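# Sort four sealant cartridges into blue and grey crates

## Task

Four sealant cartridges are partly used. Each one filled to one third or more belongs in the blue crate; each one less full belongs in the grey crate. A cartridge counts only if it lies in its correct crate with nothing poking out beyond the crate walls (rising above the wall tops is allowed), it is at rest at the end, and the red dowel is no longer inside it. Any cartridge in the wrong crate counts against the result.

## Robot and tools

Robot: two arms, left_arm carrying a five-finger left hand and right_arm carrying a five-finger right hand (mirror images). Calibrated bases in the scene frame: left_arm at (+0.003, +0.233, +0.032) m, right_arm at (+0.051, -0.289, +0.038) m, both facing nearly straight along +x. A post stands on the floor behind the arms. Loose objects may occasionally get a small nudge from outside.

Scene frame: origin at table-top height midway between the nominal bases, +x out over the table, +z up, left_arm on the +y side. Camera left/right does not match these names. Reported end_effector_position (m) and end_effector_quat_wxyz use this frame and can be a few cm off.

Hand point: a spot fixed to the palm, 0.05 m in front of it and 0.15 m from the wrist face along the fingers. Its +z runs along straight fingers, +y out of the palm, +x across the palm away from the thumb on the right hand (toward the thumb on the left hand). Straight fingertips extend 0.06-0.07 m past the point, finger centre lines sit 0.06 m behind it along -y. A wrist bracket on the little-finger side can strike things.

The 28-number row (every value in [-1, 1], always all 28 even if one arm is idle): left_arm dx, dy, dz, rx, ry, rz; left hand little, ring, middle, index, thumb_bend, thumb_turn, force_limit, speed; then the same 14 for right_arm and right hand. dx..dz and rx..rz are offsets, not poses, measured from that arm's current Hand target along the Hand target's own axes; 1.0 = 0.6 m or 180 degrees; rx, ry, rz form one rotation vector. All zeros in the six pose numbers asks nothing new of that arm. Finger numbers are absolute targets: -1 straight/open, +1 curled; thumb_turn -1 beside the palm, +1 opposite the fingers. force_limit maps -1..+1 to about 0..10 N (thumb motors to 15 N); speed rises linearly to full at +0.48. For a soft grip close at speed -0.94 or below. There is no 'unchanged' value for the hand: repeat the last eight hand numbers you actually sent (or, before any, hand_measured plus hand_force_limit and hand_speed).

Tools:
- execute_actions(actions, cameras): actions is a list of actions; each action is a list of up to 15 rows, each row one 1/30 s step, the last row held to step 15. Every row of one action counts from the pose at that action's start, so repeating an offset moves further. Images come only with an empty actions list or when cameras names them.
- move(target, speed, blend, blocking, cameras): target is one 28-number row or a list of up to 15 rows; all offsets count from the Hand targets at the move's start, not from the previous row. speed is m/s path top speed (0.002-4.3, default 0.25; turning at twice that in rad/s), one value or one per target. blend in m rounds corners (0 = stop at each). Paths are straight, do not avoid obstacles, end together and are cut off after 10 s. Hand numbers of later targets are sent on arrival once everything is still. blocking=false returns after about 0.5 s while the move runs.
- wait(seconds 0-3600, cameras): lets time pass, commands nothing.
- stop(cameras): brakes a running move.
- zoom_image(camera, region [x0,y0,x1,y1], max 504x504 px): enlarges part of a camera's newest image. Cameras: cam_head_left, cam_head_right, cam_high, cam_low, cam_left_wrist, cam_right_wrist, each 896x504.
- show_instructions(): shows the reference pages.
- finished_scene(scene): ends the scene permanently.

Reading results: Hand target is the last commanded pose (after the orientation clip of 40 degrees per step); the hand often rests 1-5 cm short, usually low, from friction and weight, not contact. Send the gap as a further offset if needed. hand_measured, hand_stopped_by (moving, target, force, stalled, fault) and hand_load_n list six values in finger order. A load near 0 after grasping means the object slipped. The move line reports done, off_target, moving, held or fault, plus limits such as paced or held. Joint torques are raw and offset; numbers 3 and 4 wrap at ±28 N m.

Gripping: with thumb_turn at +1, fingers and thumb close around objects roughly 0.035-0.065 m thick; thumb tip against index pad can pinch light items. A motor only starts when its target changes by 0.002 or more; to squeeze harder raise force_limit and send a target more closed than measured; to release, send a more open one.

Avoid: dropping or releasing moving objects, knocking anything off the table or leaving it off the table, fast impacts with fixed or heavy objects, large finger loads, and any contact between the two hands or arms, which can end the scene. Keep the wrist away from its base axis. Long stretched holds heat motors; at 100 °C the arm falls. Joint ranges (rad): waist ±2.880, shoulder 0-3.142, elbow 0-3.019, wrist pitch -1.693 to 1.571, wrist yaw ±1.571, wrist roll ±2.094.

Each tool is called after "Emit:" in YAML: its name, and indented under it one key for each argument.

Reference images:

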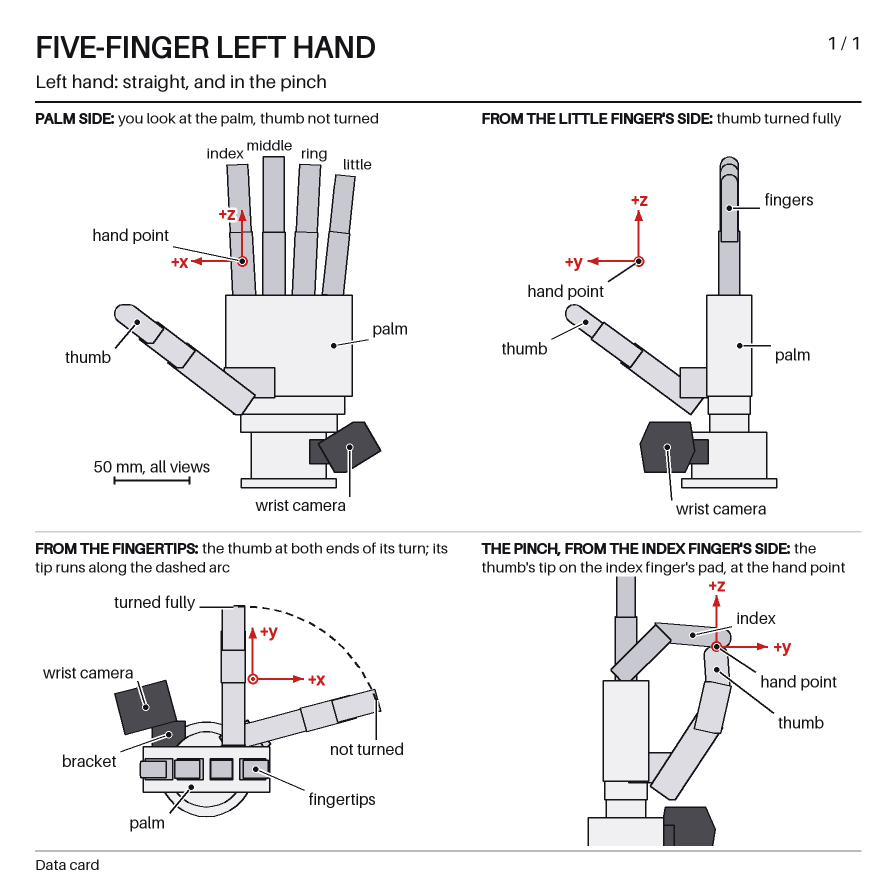

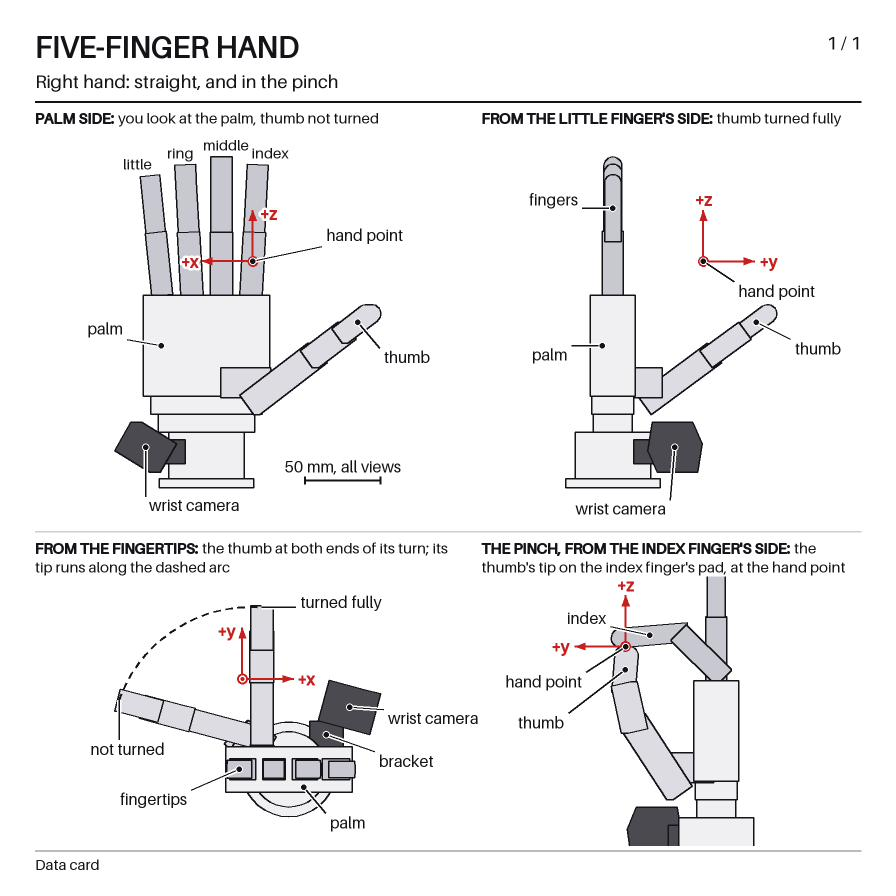

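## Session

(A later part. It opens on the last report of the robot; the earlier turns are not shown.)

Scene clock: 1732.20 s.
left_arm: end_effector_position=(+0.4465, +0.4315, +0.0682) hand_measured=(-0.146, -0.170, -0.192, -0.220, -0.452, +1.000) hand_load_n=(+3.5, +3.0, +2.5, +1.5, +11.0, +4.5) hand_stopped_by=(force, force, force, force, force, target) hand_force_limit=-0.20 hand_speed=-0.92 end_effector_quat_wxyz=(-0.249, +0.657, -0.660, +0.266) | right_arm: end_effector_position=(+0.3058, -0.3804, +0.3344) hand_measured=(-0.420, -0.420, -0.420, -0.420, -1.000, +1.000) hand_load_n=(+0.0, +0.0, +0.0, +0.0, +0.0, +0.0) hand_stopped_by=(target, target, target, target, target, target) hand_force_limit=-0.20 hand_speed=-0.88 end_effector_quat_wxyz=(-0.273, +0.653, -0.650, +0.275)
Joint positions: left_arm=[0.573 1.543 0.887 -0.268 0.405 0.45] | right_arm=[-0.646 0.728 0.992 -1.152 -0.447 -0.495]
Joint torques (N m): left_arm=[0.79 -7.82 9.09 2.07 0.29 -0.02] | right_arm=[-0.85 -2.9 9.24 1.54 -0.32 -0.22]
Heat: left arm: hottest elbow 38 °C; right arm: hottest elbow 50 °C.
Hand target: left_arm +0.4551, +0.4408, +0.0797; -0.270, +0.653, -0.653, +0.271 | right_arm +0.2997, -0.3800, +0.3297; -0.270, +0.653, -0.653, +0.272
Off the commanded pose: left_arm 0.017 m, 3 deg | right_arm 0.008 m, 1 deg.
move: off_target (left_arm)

Emit:
move:
  target: [0,0.0265,0.0265,0,0,0,0.1,0.1,0.1,0.1,0.1,1,-0.2,-0.92,0,0,0,0,0,0,-0.42,-0.42,-0.42,-0.42,-1,1,-0.2,-0.88]
  speed: 0.04

Emit:
move:
  target: [0,0.0083,0.0083,0,0,0,0.1,0.1,0.1,0.1,0.1,1,-0.2,-0.92,0,0,0,0,0,0,-0.42,-0.42,-0.42,-0.42,-1,1,-0.2,-0.88]
  speed: 0.03
  cameras: ["cam_high","cam_left_wrist"]

Scene clock: 1737.83 s.
left_arm: end_effector_position=(+0.4470, +0.4318, +0.0472) hand_measured=(-0.146, -0.170, -0.192, -0.220, -0.452, +1.000) hand_load_n=(+3.0, +2.5, +2.5, +2.0, +11.5, +4.5) hand_stopped_by=(force, force, force, force, force, target) hand_force_limit=-0.20 hand_speed=-0.92 end_effector_quat_wxyz=(-0.250, +0.656, -0.660, +0.267) | right_arm: end_effector_position=(+0.3058, -0.3804, +0.3344) hand_measured=(-0.420, -0.420, -0.420, -0.420, -1.000, +1.000) hand_load_n=(+0.0, +0.0, +0.0, +0.0, +0.0, +0.0) hand_stopped_by=(target, target, target, target, target, target) hand_force_limit=-0.20 hand_speed=-0.88 end_effector_quat_wxyz=(-0.273, +0.653, -0.650, +0.275)
Joint positions: left_arm=[0.573 1.583 0.863 -0.202 0.405 0.45] | right_arm=[-0.646 0.728 0.992 -1.152 -0.447 -0.495]
Joint torques (N m): left_arm=[0.97 -8.12 8.61 2.02 0.28 -0.04] | right_arm=[-0.79 -2.84 9.17 1.48 -0.31 -0.2]
Heat: left arm: hottest elbow 37 °C; right arm: hottest elbow 49 °C.
Hand target: left_arm +0.4552, +0.4408, +0.0573; -0.270, +0.653, -0.653, +0.271 | right_arm +0.2997, -0.3800, +0.3297; -0.270, +0.653, -0.653, +0.272
Off the commanded pose: left_arm 0.016 m, 2 deg | right_arm 0.008 m, 1 deg.
move: off_target (left_arm)

Scene clock: 1738.53 s.
left_arm: end_effector_position=(+0.4488, +0.4331, +0.0428) hand_measured=(-0.146, -0.170, -0.192, -0.220, -0.452, +1.000) hand_load_n=(+3.0, +3.0, +2.5, +1.5, +11.5, +4.5) hand_stopped_by=(force, force, force, force, force, target) hand_force_limit=-0.20 hand_speed=-0.92 end_effector_quat_wxyz=(-0.254, +0.655, -0.659, +0.267) | right_arm: end_effector_position=(+0.3058, -0.3804, +0.3344) hand_measured=(-0.420, -0.420, -0.420, -0.420, -1.000, +1.000) hand_load_n=(+0.0, +0.0, +0.0, +0.0, +0.0, +0.0) hand_stopped_by=(target, target, target, target, target, target) hand_force_limit=-0.20 hand_speed=-0.88 end_effector_quat_wxyz=(-0.273, +0.653, -0.650, +0.275)
Joint positions: left_arm=[0.573 1.594 0.859 -0.179 0.404 0.45] | right_arm=[-0.646 0.728 0.992 -1.152 -0.447 -0.495]
Joint torques (N m): left_arm=[0.5 -8.12 8.32 1.98 0.28 -0.02] | right_arm=[-0.73 -2.78 9.25 1.5 -0.28 -0.2]
Heat: left arm: hottest elbow 37 °C; right arm: hottest elbow 49 °C.
Hand target: left_arm +0.4552, +0.4408, +0.0502; -0.270, +0.653, -0.653, +0.271 | right_arm +0.2997, -0.3800, +0.3297; -0.270, +0.653, -0.653, +0.272
Off the commanded pose: left_arm 0.013 m, 2 deg | right_arm 0.008 m, 1 deg.
move: off_target (left_arm)

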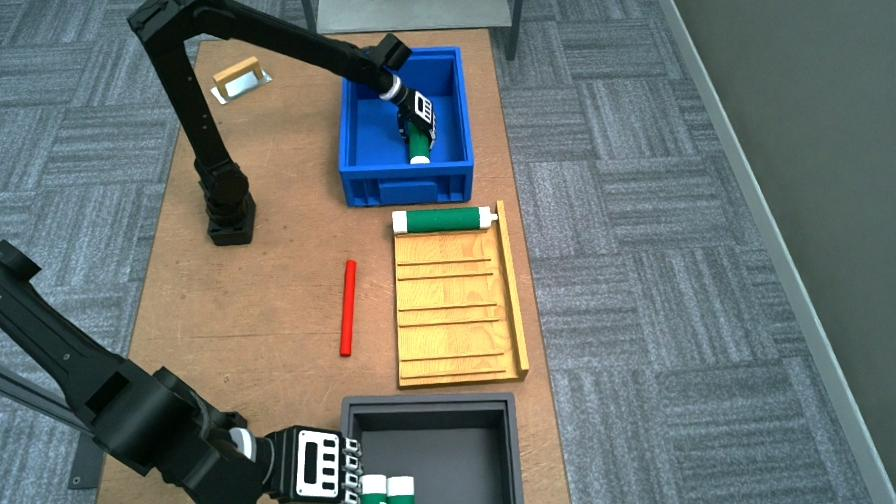

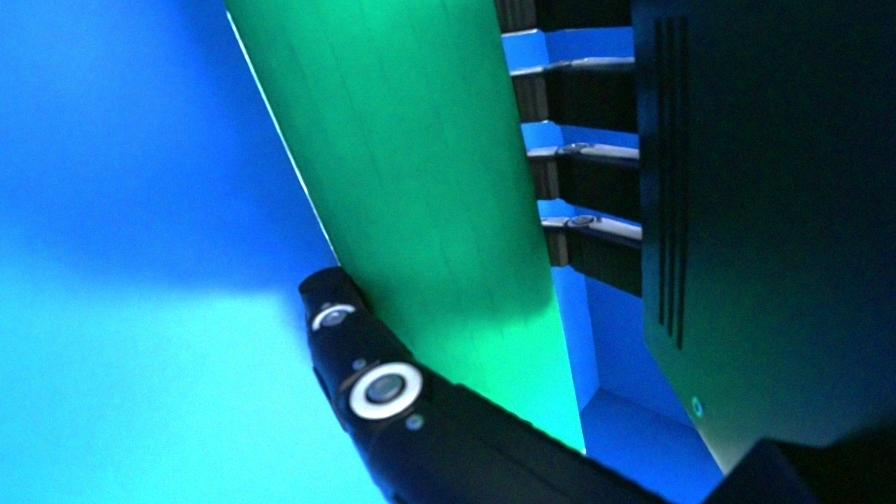

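Emit:
move:
  target: [0,0.0083,0.0083,0,0,0,0.1,0.1,0.1,0.1,0.1,1,-0.2,-0.92,0,0,0,0,0,0,-0.42,-0.42,-0.42,-0.42,-1,1,-0.2,-0.88]
  speed: 0.03

Scene clock: 1741.97 s.
left_arm: end_effector_position=(+0.4495, +0.4331, +0.0420) hand_measured=(-0.146, -0.170, -0.192, -0.220, -0.452, +1.000) hand_load_n=(+2.5, +2.0, +0.0, +0.5, +13.0, +4.0) hand_stopped_by=(force, force, force, force, force, target) hand_force_limit=-0.20 hand_speed=-0.92 end_effector_quat_wxyz=(-0.257, +0.656, -0.657, +0.269) | right_arm: end_effector_position=(+0.3058, -0.3804, +0.3344) hand_measured=(-0.420, -0.420, -0.420, -0.420, -1.000, +1.000) hand_load_n=(+0.0, +0.0, +0.0, +0.0, +0.0, +0.0) hand_stopped_by=(target, target, target, target, target, target) hand_force_limit=-0.20 hand_speed=-0.88 end_effector_quat_wxyz=(-0.273, +0.653, -0.650, +0.275)
Joint positions: left_arm=[0.573 1.595 0.854 -0.165 0.404 0.443] | right_arm=[-0.646 0.728 0.992 -1.152 -0.447 -0.495]
Joint torques (N m): left_arm=[0.67 -6.83 8.17 2.3 0.29 0.08] | right_arm=[-0.85 -2.43 9.21 1.5 -0.3 -0.23]
Heat: left arm: hottest elbow 37 °C; right arm: hottest elbow 49 °C.
Hand target: left_arm +0.4553, +0.4409, +0.0433; -0.271, +0.653, -0.653, +0.271 | right_arm +0.2997, -0.3800, +0.3297; -0.270, +0.653, -0.653, +0.272
Off the commanded pose: left_arm 0.010 m, 2 deg | right_arm 0.008 m, 1 deg.
move: done

Emit:
move:
  target: [0,0,0,0,0,0,-0.42,-0.42,-0.42,-0.42,-1,1,-0.2,-0.88,0,0,0,0,0,0,-0.42,-0.42,-0.42,-0.42,-1,1,-0.2,-0.88]
  cameras: ["cam_high","cam_left_wrist"]

Scene clock: 1750.63 s.
left_arm: end_effector_position=(+0.4517, +0.4363, +0.0437) hand_measured=(-0.420, -0.420, -0.420, -0.420, -1.000, +1.000) hand_load_n=(+0.0, +0.0, +0.0, +0.0, +0.0, +0.0) hand_stopped_by=(target, target, target, target, target, target) hand_force_limit=-0.20 hand_speed=-0.88 end_effector_quat_wxyz=(-0.264, +0.654, -0.655, +0.270) | right_arm: end_effector_position=(+0.3058, -0.3804, +0.3344) hand_measured=(-0.420, -0.420, -0.420, -0.420, -1.000, +1.000) hand_load_n=(+0.0, +0.0, +0.0, +0.0, +0.0, +0.0) hand_stopped_by=(target, target, target, target, target, target) hand_force_limit=-0.20 hand_speed=-0.88 end_effector_quat_wxyz=(-0.273, +0.653, -0.650, +0.275)
Joint positions: left_arm=[0.577 1.594 0.853 -0.149 0.406 0.442] | right_arm=[-0.646 0.728 0.992 -1.152 -0.447 -0.495]
Joint torques (N m): left_arm=[0.32 -6.83 8.24 1.66 0.22 0.05] | right_arm=[-0.73 -2.67 9.28 1.52 -0.3 -0.22]
Heat: left arm: hottest elbow 37 °C; right arm: hottest elbow 48 °C.
Hand target: left_arm +0.4553, +0.4409, +0.0433; -0.270, +0.653, -0.653, +0.271 | right_arm +0.2997, -0.3800, +0.3297; -0.270, +0.653, -0.653, +0.272
Off the commanded pose: left_arm 0.006 m, 1 deg | right_arm 0.008 m, 1 deg.
move: done

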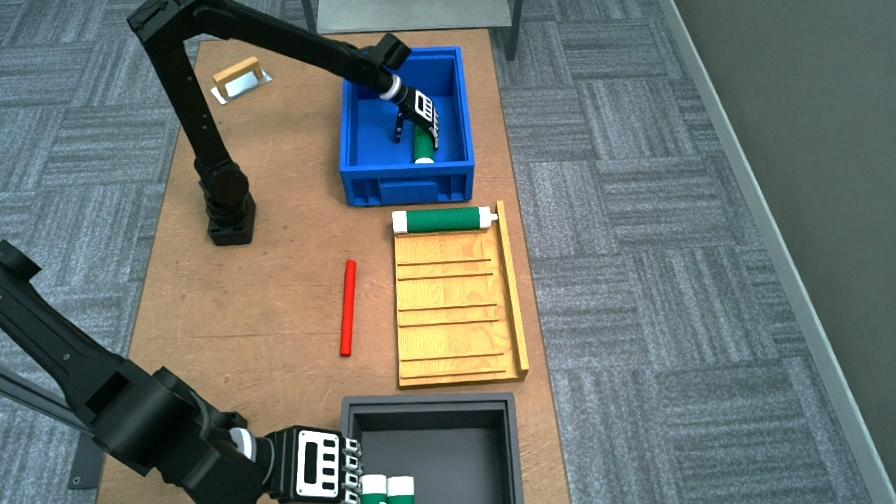

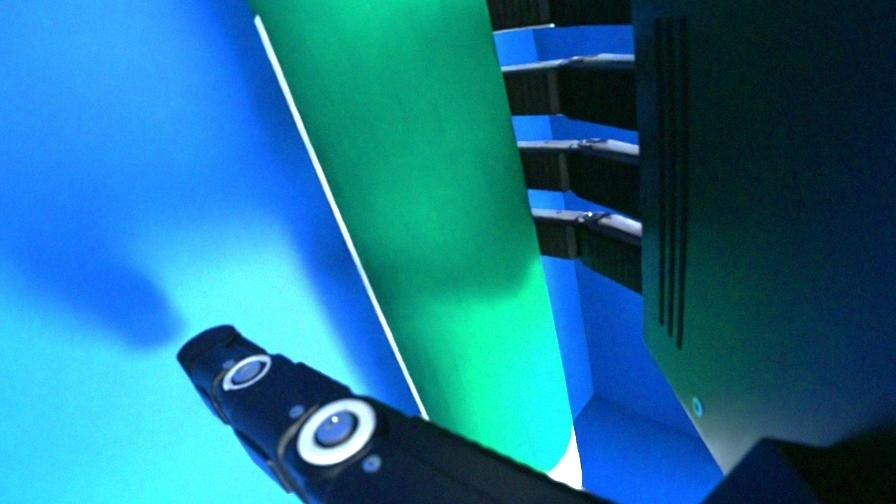

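Emit:
move:
  target:
    - [0,-0.1,-0.1,0,0,0,-0.45,-0.45,-0.45,-0.45,-1,1,-0.2,-0.88,0,0,0,0,0,0,-0.42,-0.42,-0.42,-0.42,-1,1,-0.2,-0.88]
    - [0,-0.31,-0.31,0,0,0,-0.45,-0.45,-0.45,-0.45,-1,1,-0.2,-0.88,0,0,0,0,0,0,-0.42,-0.42,-0.42,-0.42,-1,1,-0.2,-0.88]
  speed: [0.06,0.2]
  blend: [0.02,0]
  cameras: ["cam_high","cam_left_wrist","cam_head_left"]

Scene clock: 1758.87 s.
left_arm: end_effector_position=(+0.4440, +0.4313, +0.2767) hand_measured=(-0.450, -0.450, -0.450, -0.450, -1.000, +1.000) hand_load_n=(+0.0, +0.0, +0.0, +0.0, +0.0, +0.0) hand_stopped_by=(target, target, target, target, target, target) hand_force_limit=-0.20 hand_speed=-0.88 end_effector_quat_wxyz=(-0.245, +0.662, -0.656, +0.267) | right_arm: end_effector_position=(+0.3058, -0.3804, +0.3344) hand_measured=(-0.420, -0.420, -0.420, -0.420, -1.000, +1.000) hand_load_n=(+0.0, +0.0, +0.0, +0.0, +0.0, +0.0) hand_stopped_by=(target, target, target, target, target, target) hand_force_limit=-0.20 hand_speed=-0.88 end_effector_quat_wxyz=(-0.273, +0.653, -0.650, +0.275)
Joint positions: left_arm=[0.577 1.337 1.264 -0.858 0.405 0.442] | right_arm=[-0.646 0.728 0.992 -1.152 -0.447 -0.495]
Joint torques (N m): left_arm=[0.62 -6.42 15.42 0.69 0.25 0.06] | right_arm=[-0.67 -2.9 9.26 1.4 -0.32 -0.2]
Heat: left arm: hottest elbow 37 °C; right arm: hottest elbow 47 °C.
Hand target: left_arm +0.4551, +0.4411, +0.3061; -0.270, +0.653, -0.653, +0.271 | right_arm +0.2997, -0.3800, +0.3297; -0.270, +0.653, -0.653, +0.272
Off the commanded pose: left_arm 0.033 m, 3 deg | right_arm 0.008 m, 1 deg.
move: off_target (left_arm)
Images, in order (width x height): cam_head_left 896x504, cam_high 896x504, cam_left_wrist 896x504.

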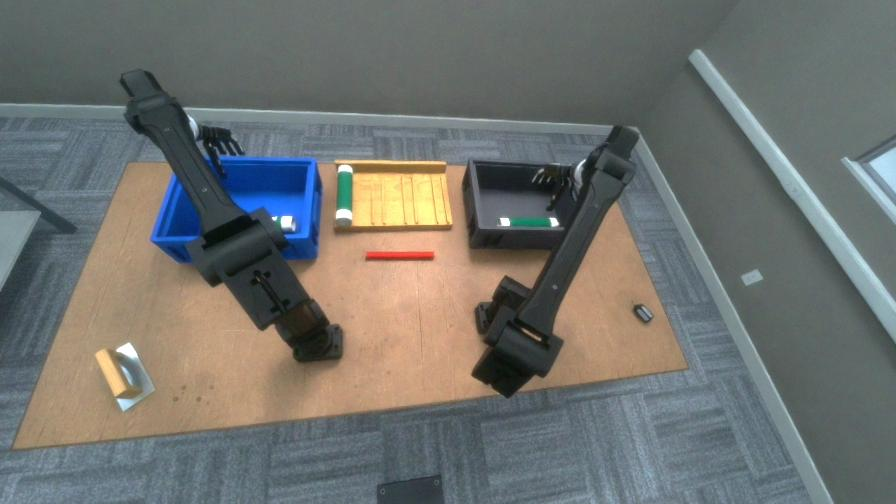

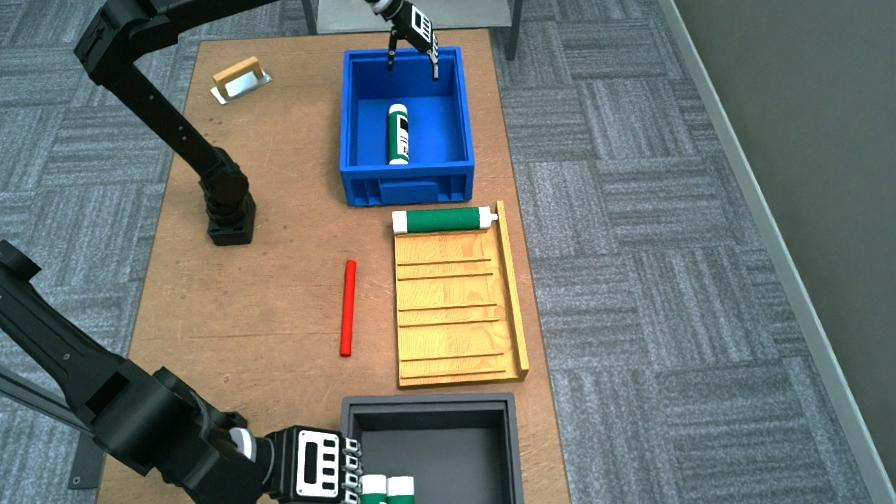

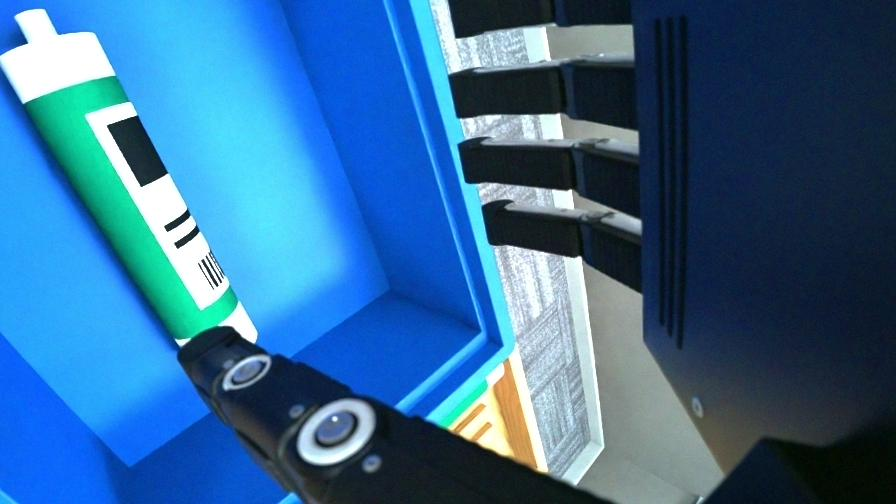

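Emit:
move:
  target: [0.4267,0.0389,0.0931,-0.0222,0.3375,0.3688,-0.7,-0.7,-0.7,-0.7,-1,1,-0.2,-0.85,0,0,0,0,0,0,-0.42,-0.42,-0.42,-0.42,-1,1,-0.2,-0.88]
  speed: 0.2
  cameras: ["cam_high","cam_left_wrist","cam_head_right"]

Scene clock: 1788.67 s.
left_arm: end_effector_position=(+0.4629, +0.1869, +0.2361) hand_measured=(-0.700, -0.700, -0.700, -0.700, -1.000, +1.000) hand_load_n=(+0.0, +0.0, +0.0, +0.0, +0.0, +0.0) hand_stopped_by=(target, target, target, target, target, target) hand_force_limit=-0.20 hand_speed=-0.85 end_effector_quat_wxyz=(-0.017, -0.015, +0.939, -0.344) | right_arm: end_effector_position=(+0.3058, -0.3804, +0.3344) hand_measured=(-0.420, -0.420, -0.420, -0.420, -1.000, +1.000) hand_load_n=(+0.0, +0.0, +0.0, +0.0, +0.0, +0.0) hand_stopped_by=(target, target, target, target, target, target) hand_force_limit=-0.20 hand_speed=-0.88 end_effector_quat_wxyz=(-0.273, +0.653, -0.650, +0.275)
Joint positions: left_arm=[0.059 1.663 1.563 -1.557 0.698 1.64] | right_arm=[-0.646 0.728 0.992 -1.152 -0.447 -0.495]
Joint torques (N m): left_arm=[-0.32 -8.41 13.79 -0.28 0.41 0.15] | right_arm=[-0.73 -2.43 9.14 1.52 -0.32 -0.21]
Motor temperatures (°C): left_arm=[26 28 42 27 29 25] | right_arm=[28 28 46 25 29 26]
Heat: left arm: hottest elbow 42 °C; right arm: hottest elbow 46 °C.
Hand target: left_arm +0.4781, +0.1848, +0.2504; +0.000, +0.000, +0.940, -0.342 | right_arm +0.2997, -0.3800, +0.3297; -0.270, +0.653, -0.653, +0.272
Off the commanded pose: left_arm 0.021 m, 3 deg | right_arm 0.008 m, 1 deg.
move: off_target (left_arm)
Images, in order (width x height): cam_head_right 896x504, cam_high 896x504, cam_left_wrist 896x504.

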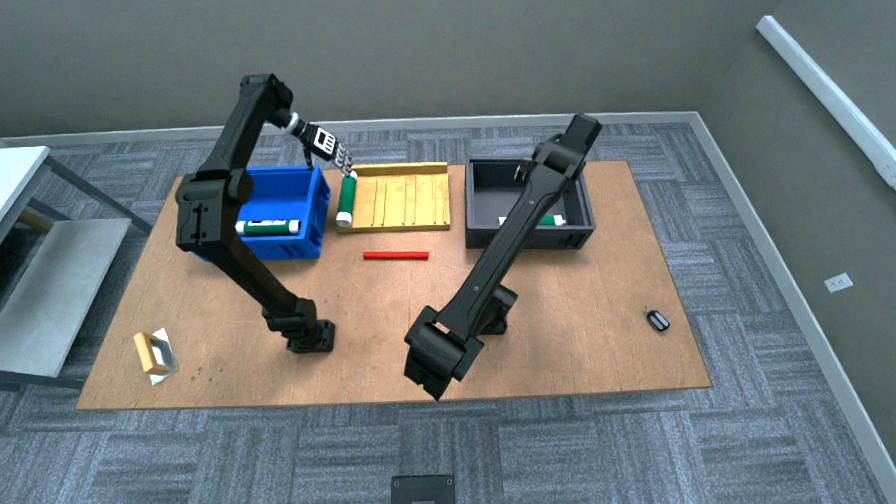

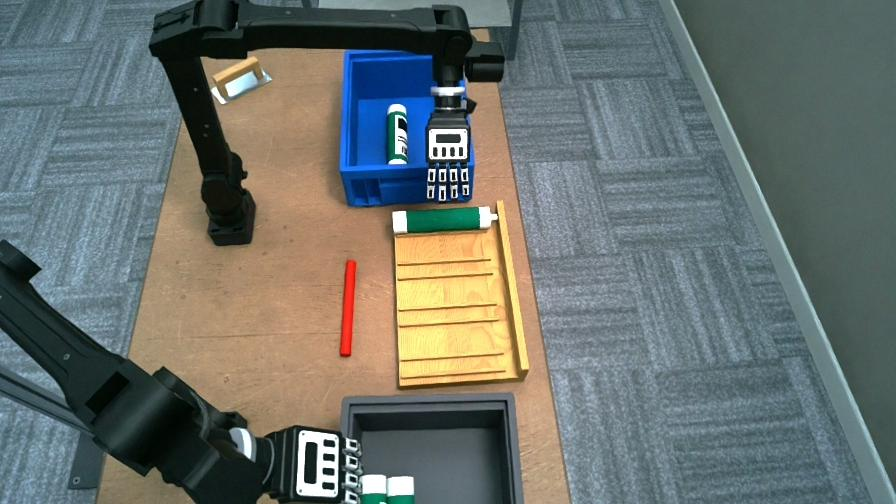

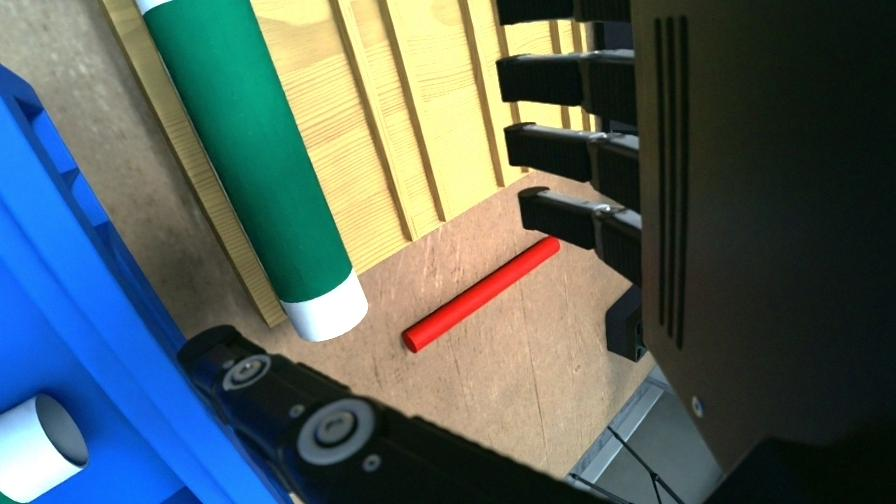

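Emit:
move:
  target: [0,0.1161,0.1637,0,0,0,-0.7,-0.7,-0.7,-0.7,-0.8,1,-0.2,-0.85,0,0,0,0,0,0,-0.42,-0.42,-0.42,-0.42,-1,1,-0.2,-0.88]
  speed: 0.15
  cameras: ["cam_high","cam_left_wrist","cam_head_right"]

Emit:
zoom_image:
  camera: "cam_high"
  region: [375, 100, 535, 260]

Emit:
zoom_image:
  camera: "cam_head_right"
  region: [260, 90, 420, 250]

Scene clock: 1801.83 s.
left_arm: end_effector_position=(+0.4781, +0.1812, +0.1336) hand_measured=(-0.700, -0.700, -0.700, -0.700, -0.800, +1.000) hand_load_n=(+0.0, -0.5, +0.0, +0.0, +0.0, +0.0) hand_stopped_by=(target, target, target, target, target, target) hand_force_limit=-0.20 hand_speed=-0.85 end_effector_quat_wxyz=(+0.002, -0.002, +0.939, -0.343) | right_arm: end_effector_position=(+0.3058, -0.3804, +0.3344) hand_measured=(-0.420, -0.420, -0.420, -0.420, -1.000, +1.000) hand_load_n=(+0.0, +0.0, +0.0, +0.0, +0.0, +0.0) hand_stopped_by=(target, target, target, target, target, target) hand_force_limit=-0.20 hand_speed=-0.88 end_effector_quat_wxyz=(-0.273, +0.653, -0.650, +0.275)
Joint positions: left_arm=[0.045 1.732 1.382 -1.259 0.698 1.635] | right_arm=[-0.646 0.728 0.992 -1.152 -0.447 -0.495]
Joint torques (N m): left_arm=[-0.91 -9.52 8.25 0.51 0.46 -0.07] | right_arm=[-0.91 -2.78 9.17 1.4 -0.31 -0.2]
Heat: left arm: hottest elbow 41 °C; right arm: hottest elbow 45 °C.
Hand target: left_arm +0.4781, +0.1752, +0.1305; +0.000, +0.000, +0.940, -0.342 | right_arm +0.2997, -0.3800, +0.3297; -0.270, +0.653, -0.653, +0.272
Off the commanded pose: left_arm 0.007 m, 0 deg | right_arm 0.008 m, 1 deg.
move: done
Images, in order (width x height): cam_head_right 896x504, cam_high 896x504, cam_left_wrist 896x504.

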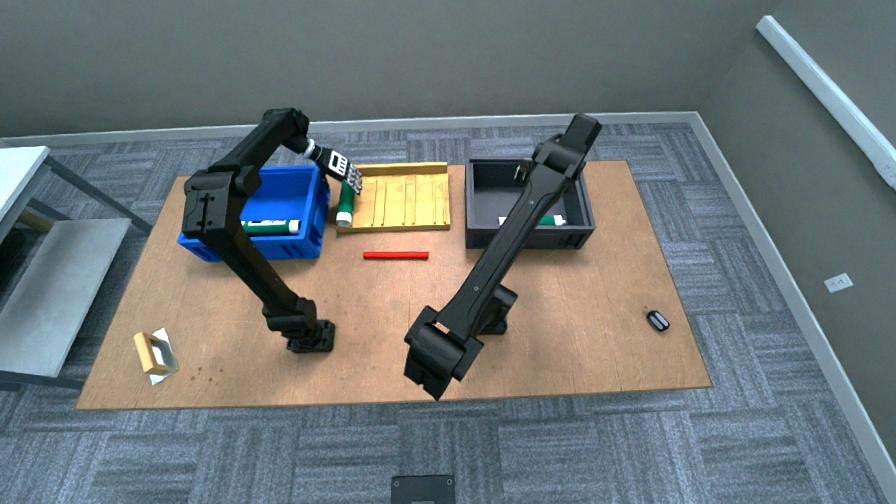

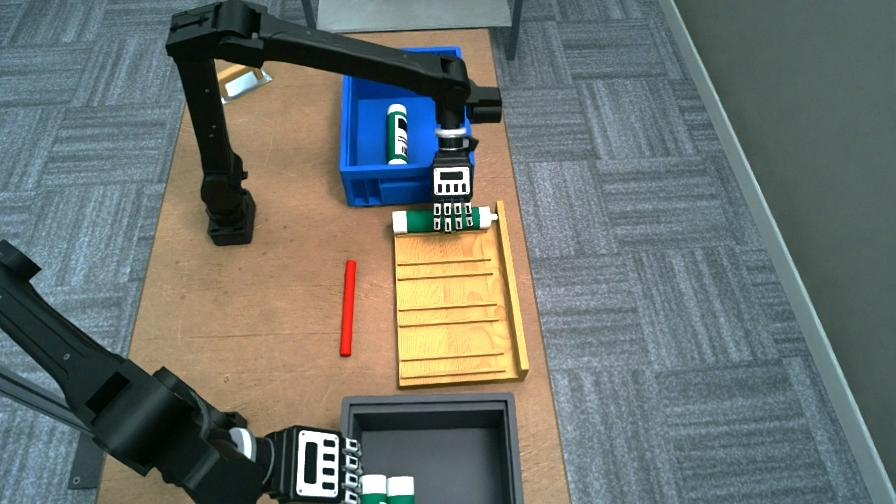

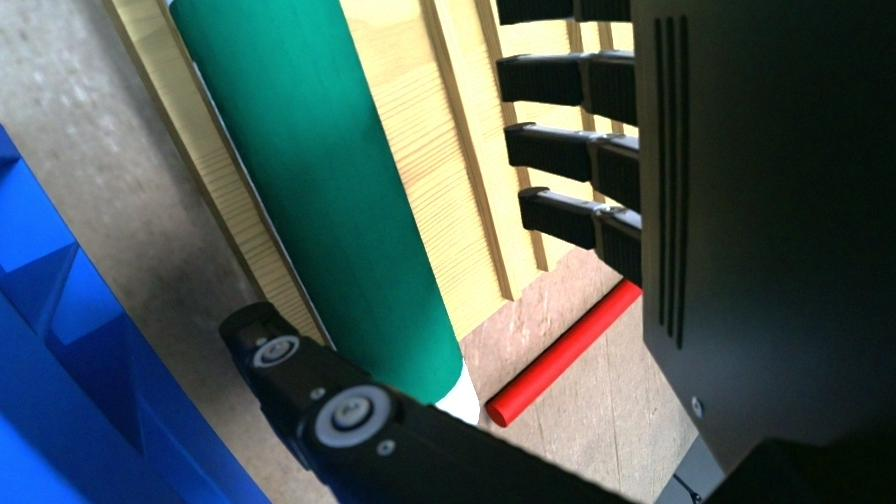

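Scaled by 3.150.

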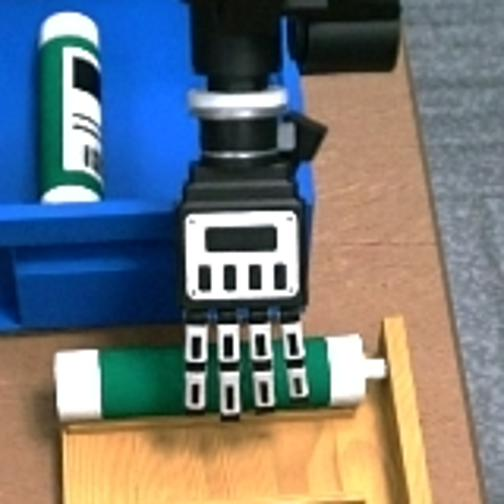

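Scaled by 3.150.

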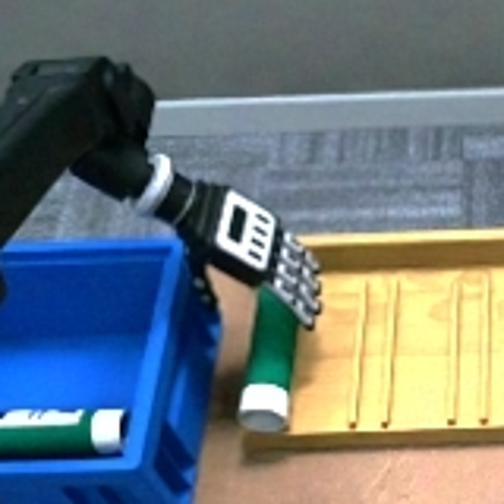

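Emit:
move:
  target: [0,0.064,0.0765,0,0,0,-0.7,-0.7,-0.7,-0.7,-0.8,1,-0.2,-0.85,0,0,0,0,0,0,-0.42,-0.42,-0.42,-0.42,-1,1,-0.2,-0.88]
  speed: 0.06
  cameras: ["cam_high","cam_left_wrist","cam_head_right"]

Emit:
zoom_image:
  camera: "cam_head_right"
  region: [260, 90, 420, 250]

Scene clock: 1810.13 s.
left_arm: end_effector_position=(+0.4793, +0.1812, +0.0756) hand_measured=(-0.700, -0.700, -0.700, -0.700, -0.800, +1.000) hand_load_n=(+0.0, +0.0, +0.0, +0.0, +0.0, +0.0) hand_stopped_by=(target, target, target, target, target, target) hand_force_limit=-0.20 hand_speed=-0.85 end_effector_quat_wxyz=(+0.004, -0.002, +0.940, -0.342) | right_arm: end_effector_position=(+0.3058, -0.3804, +0.3344) hand_measured=(-0.420, -0.420, -0.420, -0.420, -1.000, +1.000) hand_load_n=(+0.0, +0.0, +0.0, +0.0, +0.0, +0.0) hand_stopped_by=(target, target, target, target, target, target) hand_force_limit=-0.20 hand_speed=-0.88 end_effector_quat_wxyz=(-0.273, +0.653, -0.650, +0.275)
Joint positions: left_arm=[0.045 1.793 1.302 -1.113 0.698 1.634] | right_arm=[-0.646 0.728 0.992 -1.152 -0.447 -0.495]
Joint torques (N m): left_arm=[-0.73 -9.35 7.64 0.47 0.47 -0.03] | right_arm=[-0.67 -2.84 9.26 1.5 -0.3 -0.23]
Heat: left arm: hottest elbow 41 °C; right arm: hottest elbow 45 °C.
Hand target: left_arm +0.4781, +0.1752, +0.0706; +0.000, +0.000, +0.940, -0.342 | right_arm +0.2997, -0.3800, +0.3297; -0.270, +0.653, -0.653, +0.272
Off the commanded pose: left_arm 0.008 m, 1 deg | right_arm 0.008 m, 1 deg.
move: done
Images, in order (width x height): cam_head_right 896x504, cam_high 896x504, cam_left_wrist 896x504.

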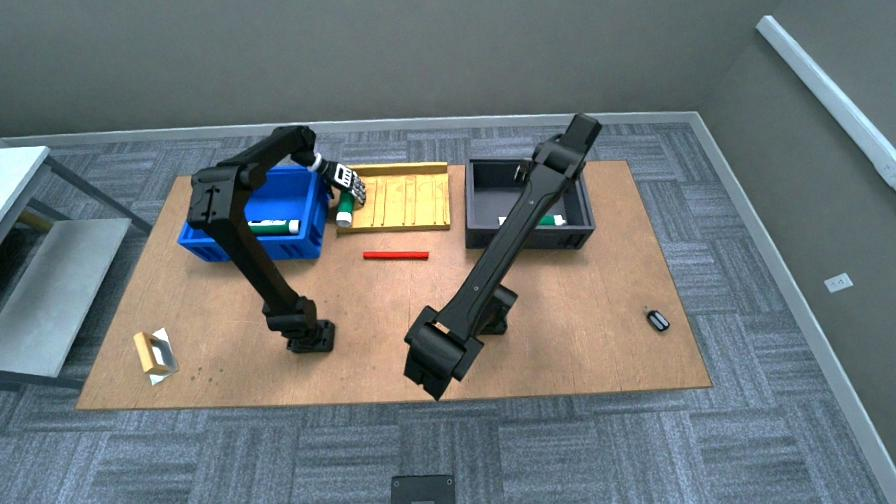

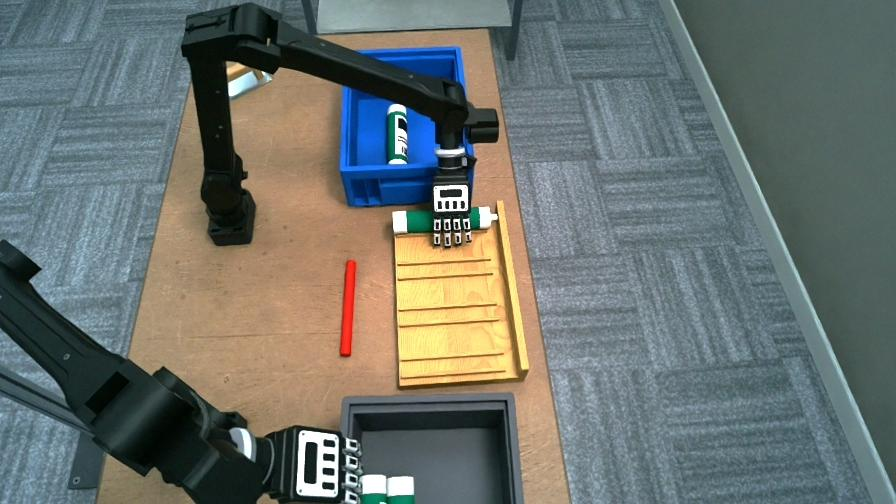

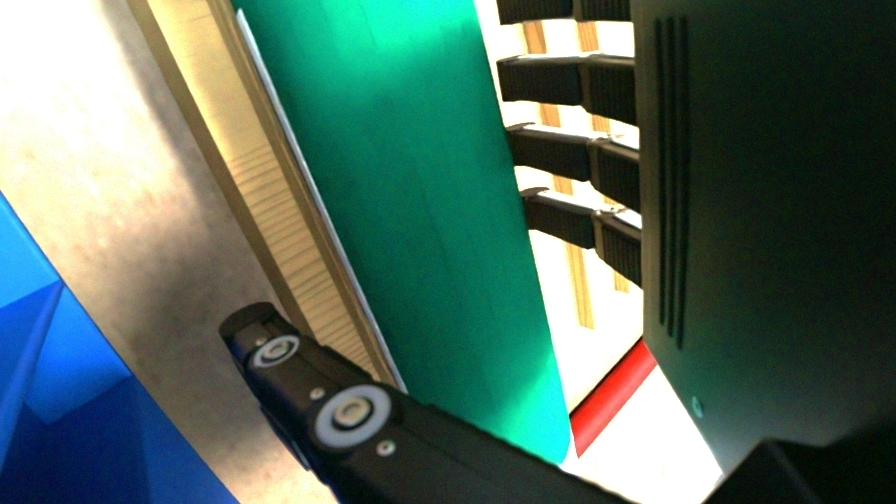

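Scaled by 3.150.

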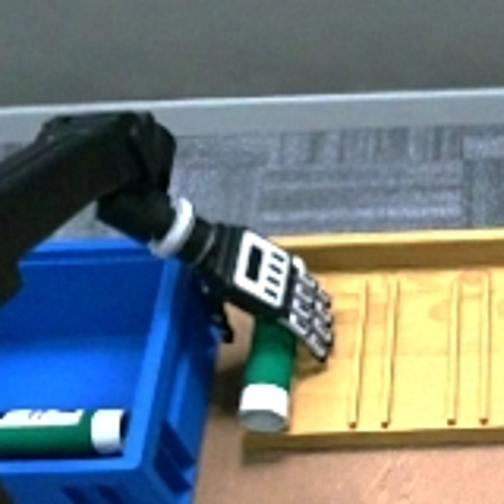

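Emit:
move:
  target: [0,-0.0025,0.0115,0,0,0,-0.7,-0.7,-0.7,-0.7,-0.8,1,-0.2,-0.85,0,0,0,0,0,0,-0.42,-0.42,-0.42,-0.42,-1,1,-0.2,-0.88]
  speed: 0.05

Emit:
move:
  target: [0,0,0,0,0,0,-0.24,-0.24,-0.24,-0.24,-0.4,1,-0.4,-0.9,0,0,0,0,0,0,-0.42,-0.42,-0.42,-0.42,-1,1,-0.2,-0.88]
  cameras: ["cam_high","cam_left_wrist"]

Scene clock: 1814.60 s.
left_arm: end_effector_position=(+0.4801, +0.1752, +0.0727) hand_measured=(-0.700, -0.700, -0.700, -0.700, -0.800, +1.000) hand_load_n=(+0.0, +0.0, -0.5, +0.0, +0.0, +0.0) hand_stopped_by=(target, target, target, target, target, target) hand_force_limit=-0.20 hand_speed=-0.85 end_effector_quat_wxyz=(+0.006, +0.000, +0.940, -0.342) | right_arm: end_effector_position=(+0.3058, -0.3804, +0.3344) hand_measured=(-0.420, -0.420, -0.420, -0.420, -1.000, +1.000) hand_load_n=(+0.0, +0.0, +0.0, +0.0, +0.0, +0.0) hand_stopped_by=(target, target, target, target, target, target) hand_force_limit=-0.20 hand_speed=-0.88 end_effector_quat_wxyz=(-0.273, +0.653, -0.650, +0.275)
Joint positions: left_arm=[0.033 1.794 1.295 -1.093 0.698 1.621] | right_arm=[-0.646 0.728 0.992 -1.152 -0.447 -0.495]
Joint torques (N m): left_arm=[-0.67 -9.29 7.5 0.59 0.46 -0.01] | right_arm=[-0.85 -2.49 9.28 1.51 -0.29 -0.2]
Heat: left arm: hottest elbow 40 °C; right arm: hottest elbow 45 °C.
Hand target: left_arm +0.4781, +0.1695, +0.0663; +0.000, +0.000, +0.940, -0.342 | right_arm +0.2997, -0.3800, +0.3297; -0.270, +0.653, -0.653, +0.272
Off the commanded pose: left_arm 0.009 m, 1 deg | right_arm 0.008 m, 1 deg.
move: done

Scene clock: 1817.07 s.
left_arm: end_effector_position=(+0.4799, +0.1752, +0.0728) hand_measured=(-0.240, -0.240, -0.240, -0.240, -0.482, +1.000) hand_load_n=(+0.0, +0.0, +3.5, +1.5, +5.0, +0.5) hand_stopped_by=(target, target, target, target, force, target) hand_force_limit=-0.40 hand_speed=-0.90 end_effector_quat_wxyz=(+0.006, -0.001, +0.940, -0.342) | right_arm: end_effector_position=(+0.3058, -0.3804, +0.3344) hand_measured=(-0.420, -0.420, -0.420, -0.420, -1.000, +1.000) hand_load_n=(+0.0, +0.0, +0.0, +0.0, +0.0, +0.0) hand_stopped_by=(target, target, target, target, target, target) hand_force_limit=-0.20 hand_speed=-0.88 end_effector_quat_wxyz=(-0.273, +0.653, -0.650, +0.275)
Joint positions: left_arm=[0.033 1.794 1.295 -1.093 0.698 1.619] | right_arm=[-0.646 0.728 0.992 -1.152 -0.447 -0.495]
Joint torques (N m): left_arm=[-0.73 -9.29 7.6 0.44 0.46 -0.02] | right_arm=[-0.97 -2.84 9.2 1.39 -0.29 -0.21]
Heat: left arm: hottest elbow 40 °C; right arm: hottest elbow 45 °C.
Hand target: left_arm +0.4780, +0.1695, +0.0663; +0.000, +0.000, +0.940, -0.342 | right_arm +0.2997, -0.3800, +0.3297; -0.270, +0.653, -0.653, +0.272
Off the commanded pose: left_arm 0.009 m, 1 deg | right_arm 0.008 m, 1 deg.
move: done

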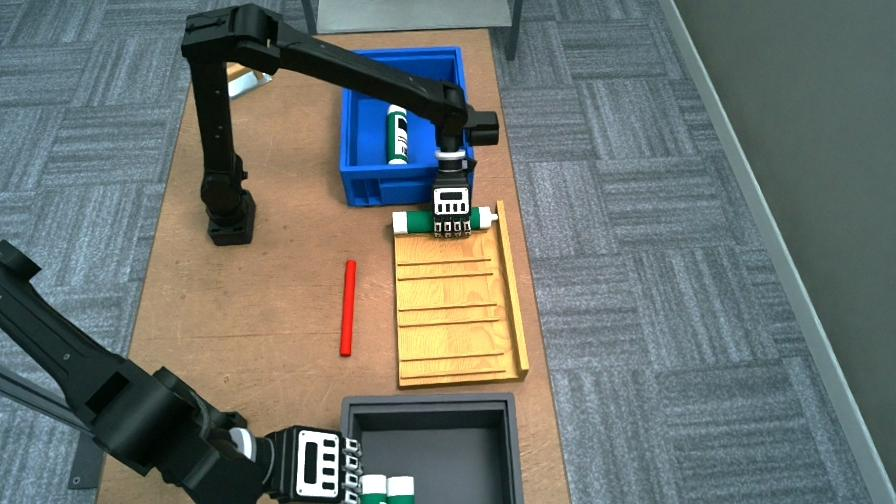

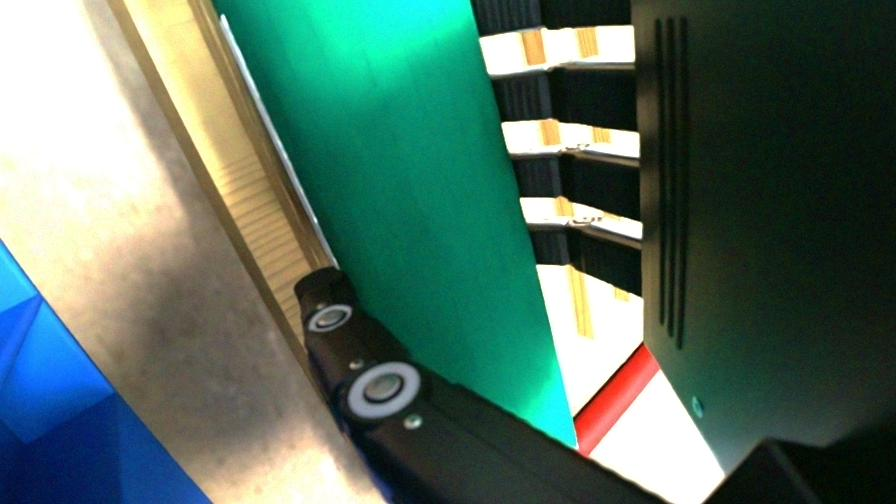

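Emit:
move:
  target: [0,0,0,0,0,0,0.1,0.1,0.1,0.1,0.1,1,-0.2,-0.92,0,0,0,0,0,0,-0.42,-0.42,-0.42,-0.42,-1,1,-0.2,-0.88]

Scene clock: 1819.93 s.
left_arm: end_effector_position=(+0.4801, +0.1752, +0.0728) hand_measured=(-0.152, -0.182, -0.234, -0.228, -0.482, +1.000) hand_load_n=(+5.0, +3.0, +1.0, +2.0, +11.5, +3.0) hand_stopped_by=(force, force, force, force, force, target) hand_force_limit=-0.20 hand_speed=-0.92 end_effector_quat_wxyz=(+0.006, -0.002, +0.940, -0.342) | right_arm: end_effector_position=(+0.3058, -0.3804, +0.3344) hand_measured=(-0.420, -0.420, -0.420, -0.420, -1.000, +1.000) hand_load_n=(+0.0, +0.5, +0.0, +0.0, +0.0, +0.0) hand_stopped_by=(target, target, target, target, target, target) hand_force_limit=-0.20 hand_speed=-0.88 end_effector_quat_wxyz=(-0.273, +0.653, -0.650, +0.275)
Joint positions: left_arm=[0.033 1.794 1.295 -1.092 0.698 1.617] | right_arm=[-0.646 0.728 0.992 -1.152 -0.447 -0.495]
Joint torques (N m): left_arm=[-0.62 -9.41 7.5 0.39 0.48 0.01] | right_arm=[-0.67 -2.61 9.32 1.52 -0.31 -0.21]
Heat: left arm: hottest elbow 39 °C; right arm: hottest elbow 45 °C.
Hand target: left_arm +0.4781, +0.1696, +0.0663; +0.000, +0.000, +0.940, -0.342 | right_arm +0.2997, -0.3800, +0.3297; -0.270, +0.653, -0.653, +0.272
Off the commanded pose: left_arm 0.009 m, 1 deg | right_arm 0.008 m, 1 deg.
move: done

Emit:
move:
  target:
    - [0,-0.0857,-0.1021,0,0,0,0.1,0.1,0.1,0.1,0.1,1,-0.2,-0.92,0,0,0,0,0,0,-0.42,-0.42,-0.42,-0.42,-1,1,-0.2,-0.88]
    - [0,-0.1607,-0.1915,0,0,0,0.1,0.1,0.1,0.1,0.1,1,-0.2,-0.92,0,0,0,0,0,0,-0.42,-0.42,-0.42,-0.42,-1,1,-0.2,-0.88]
    - [0.13,-0.4892,-0.1421,0,0,0,0.1,0.1,0.1,0.1,0.1,1,-0.2,-0.92,0,0,0,0,0,0,-0.42,-0.42,-0.42,-0.42,-1,1,-0.2,-0.88]
  speed: [0.06,0.12,0.15]
  blend: [0.02,0.03,0]
  cameras: ["cam_high","cam_left_wrist","cam_head_right"]

Scene clock: 1839.53 s.
left_arm: end_effector_position=(+0.3849, +0.0091, +0.2880) hand_measured=(-0.152, -0.182, -0.234, -0.228, -0.482, +1.000) hand_load_n=(+4.5, +3.0, +0.0, +3.5, +10.5, +3.5) hand_stopped_by=(force, force, force, force, force, target) hand_force_limit=-0.20 hand_speed=-0.92 end_effector_quat_wxyz=(-0.039, -0.015, +0.944, -0.327) | right_arm: end_effector_position=(+0.3058, -0.3804, +0.3344) hand_measured=(-0.420, -0.420, -0.420, -0.420, -1.000, +1.000) hand_load_n=(+0.0, +0.0, +0.0, +0.0, +0.0, +0.0) hand_stopped_by=(target, target, target, target, target, target) hand_force_limit=-0.20 hand_speed=-0.88 end_effector_quat_wxyz=(-0.273, +0.653, -0.650, +0.275)
Joint positions: left_arm=[-0.348 1.489 1.492 -1.391 0.65 1.139] | right_arm=[-0.646 0.728 0.992 -1.152 -0.447 -0.495]
Joint torques (N m): left_arm=[-0.73 -8.94 15.09 0.83 0.42 -0.01] | right_arm=[-0.79 -2.61 9.25 1.47 -0.29 -0.21]
Heat: left arm: hottest elbow 38 °C; right arm: hottest elbow 44 °C.
Hand target: left_arm +0.4001, -0.0006, +0.3201; +0.000, +0.000, +0.940, -0.342 | right_arm +0.2997, -0.3800, +0.3297; -0.270, +0.653, -0.653, +0.272
Off the commanded pose: left_arm 0.037 m, 5 deg | right_arm 0.008 m, 1 deg.
move: off_target (left_arm)
Images, in order (width x height): cam_head_right 896x504, cam_high 896x504, cam_left_wrist 896x504.

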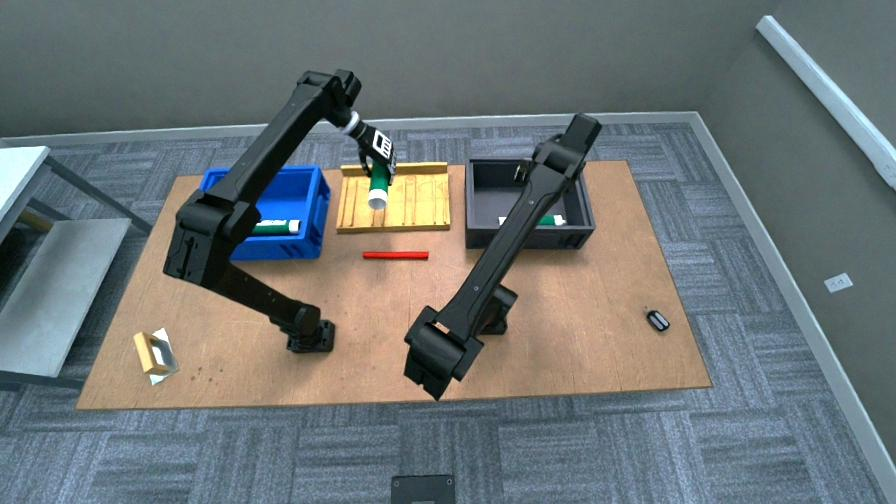

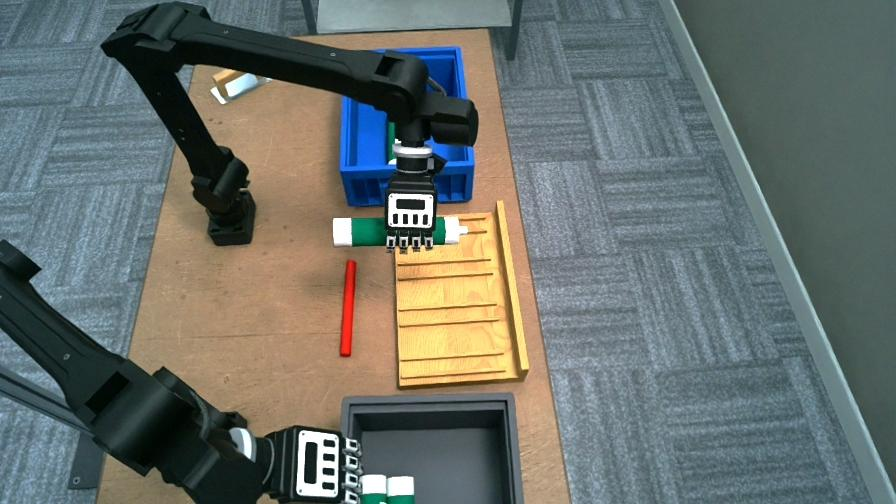

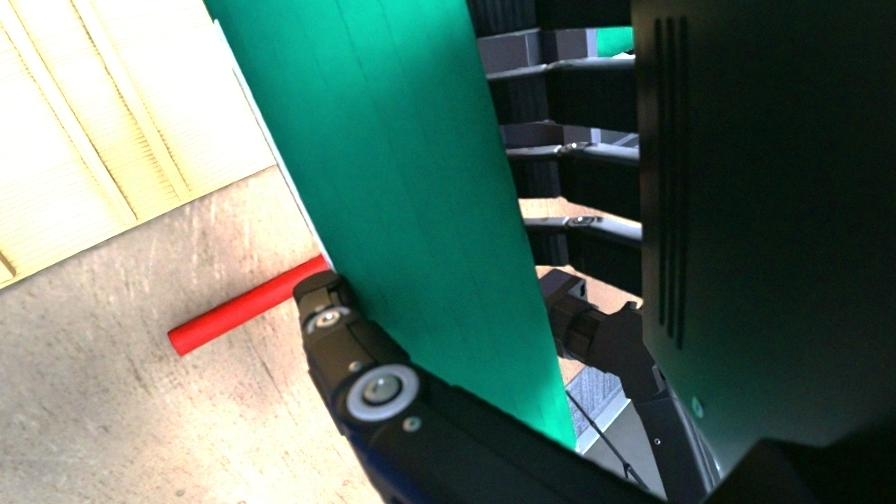

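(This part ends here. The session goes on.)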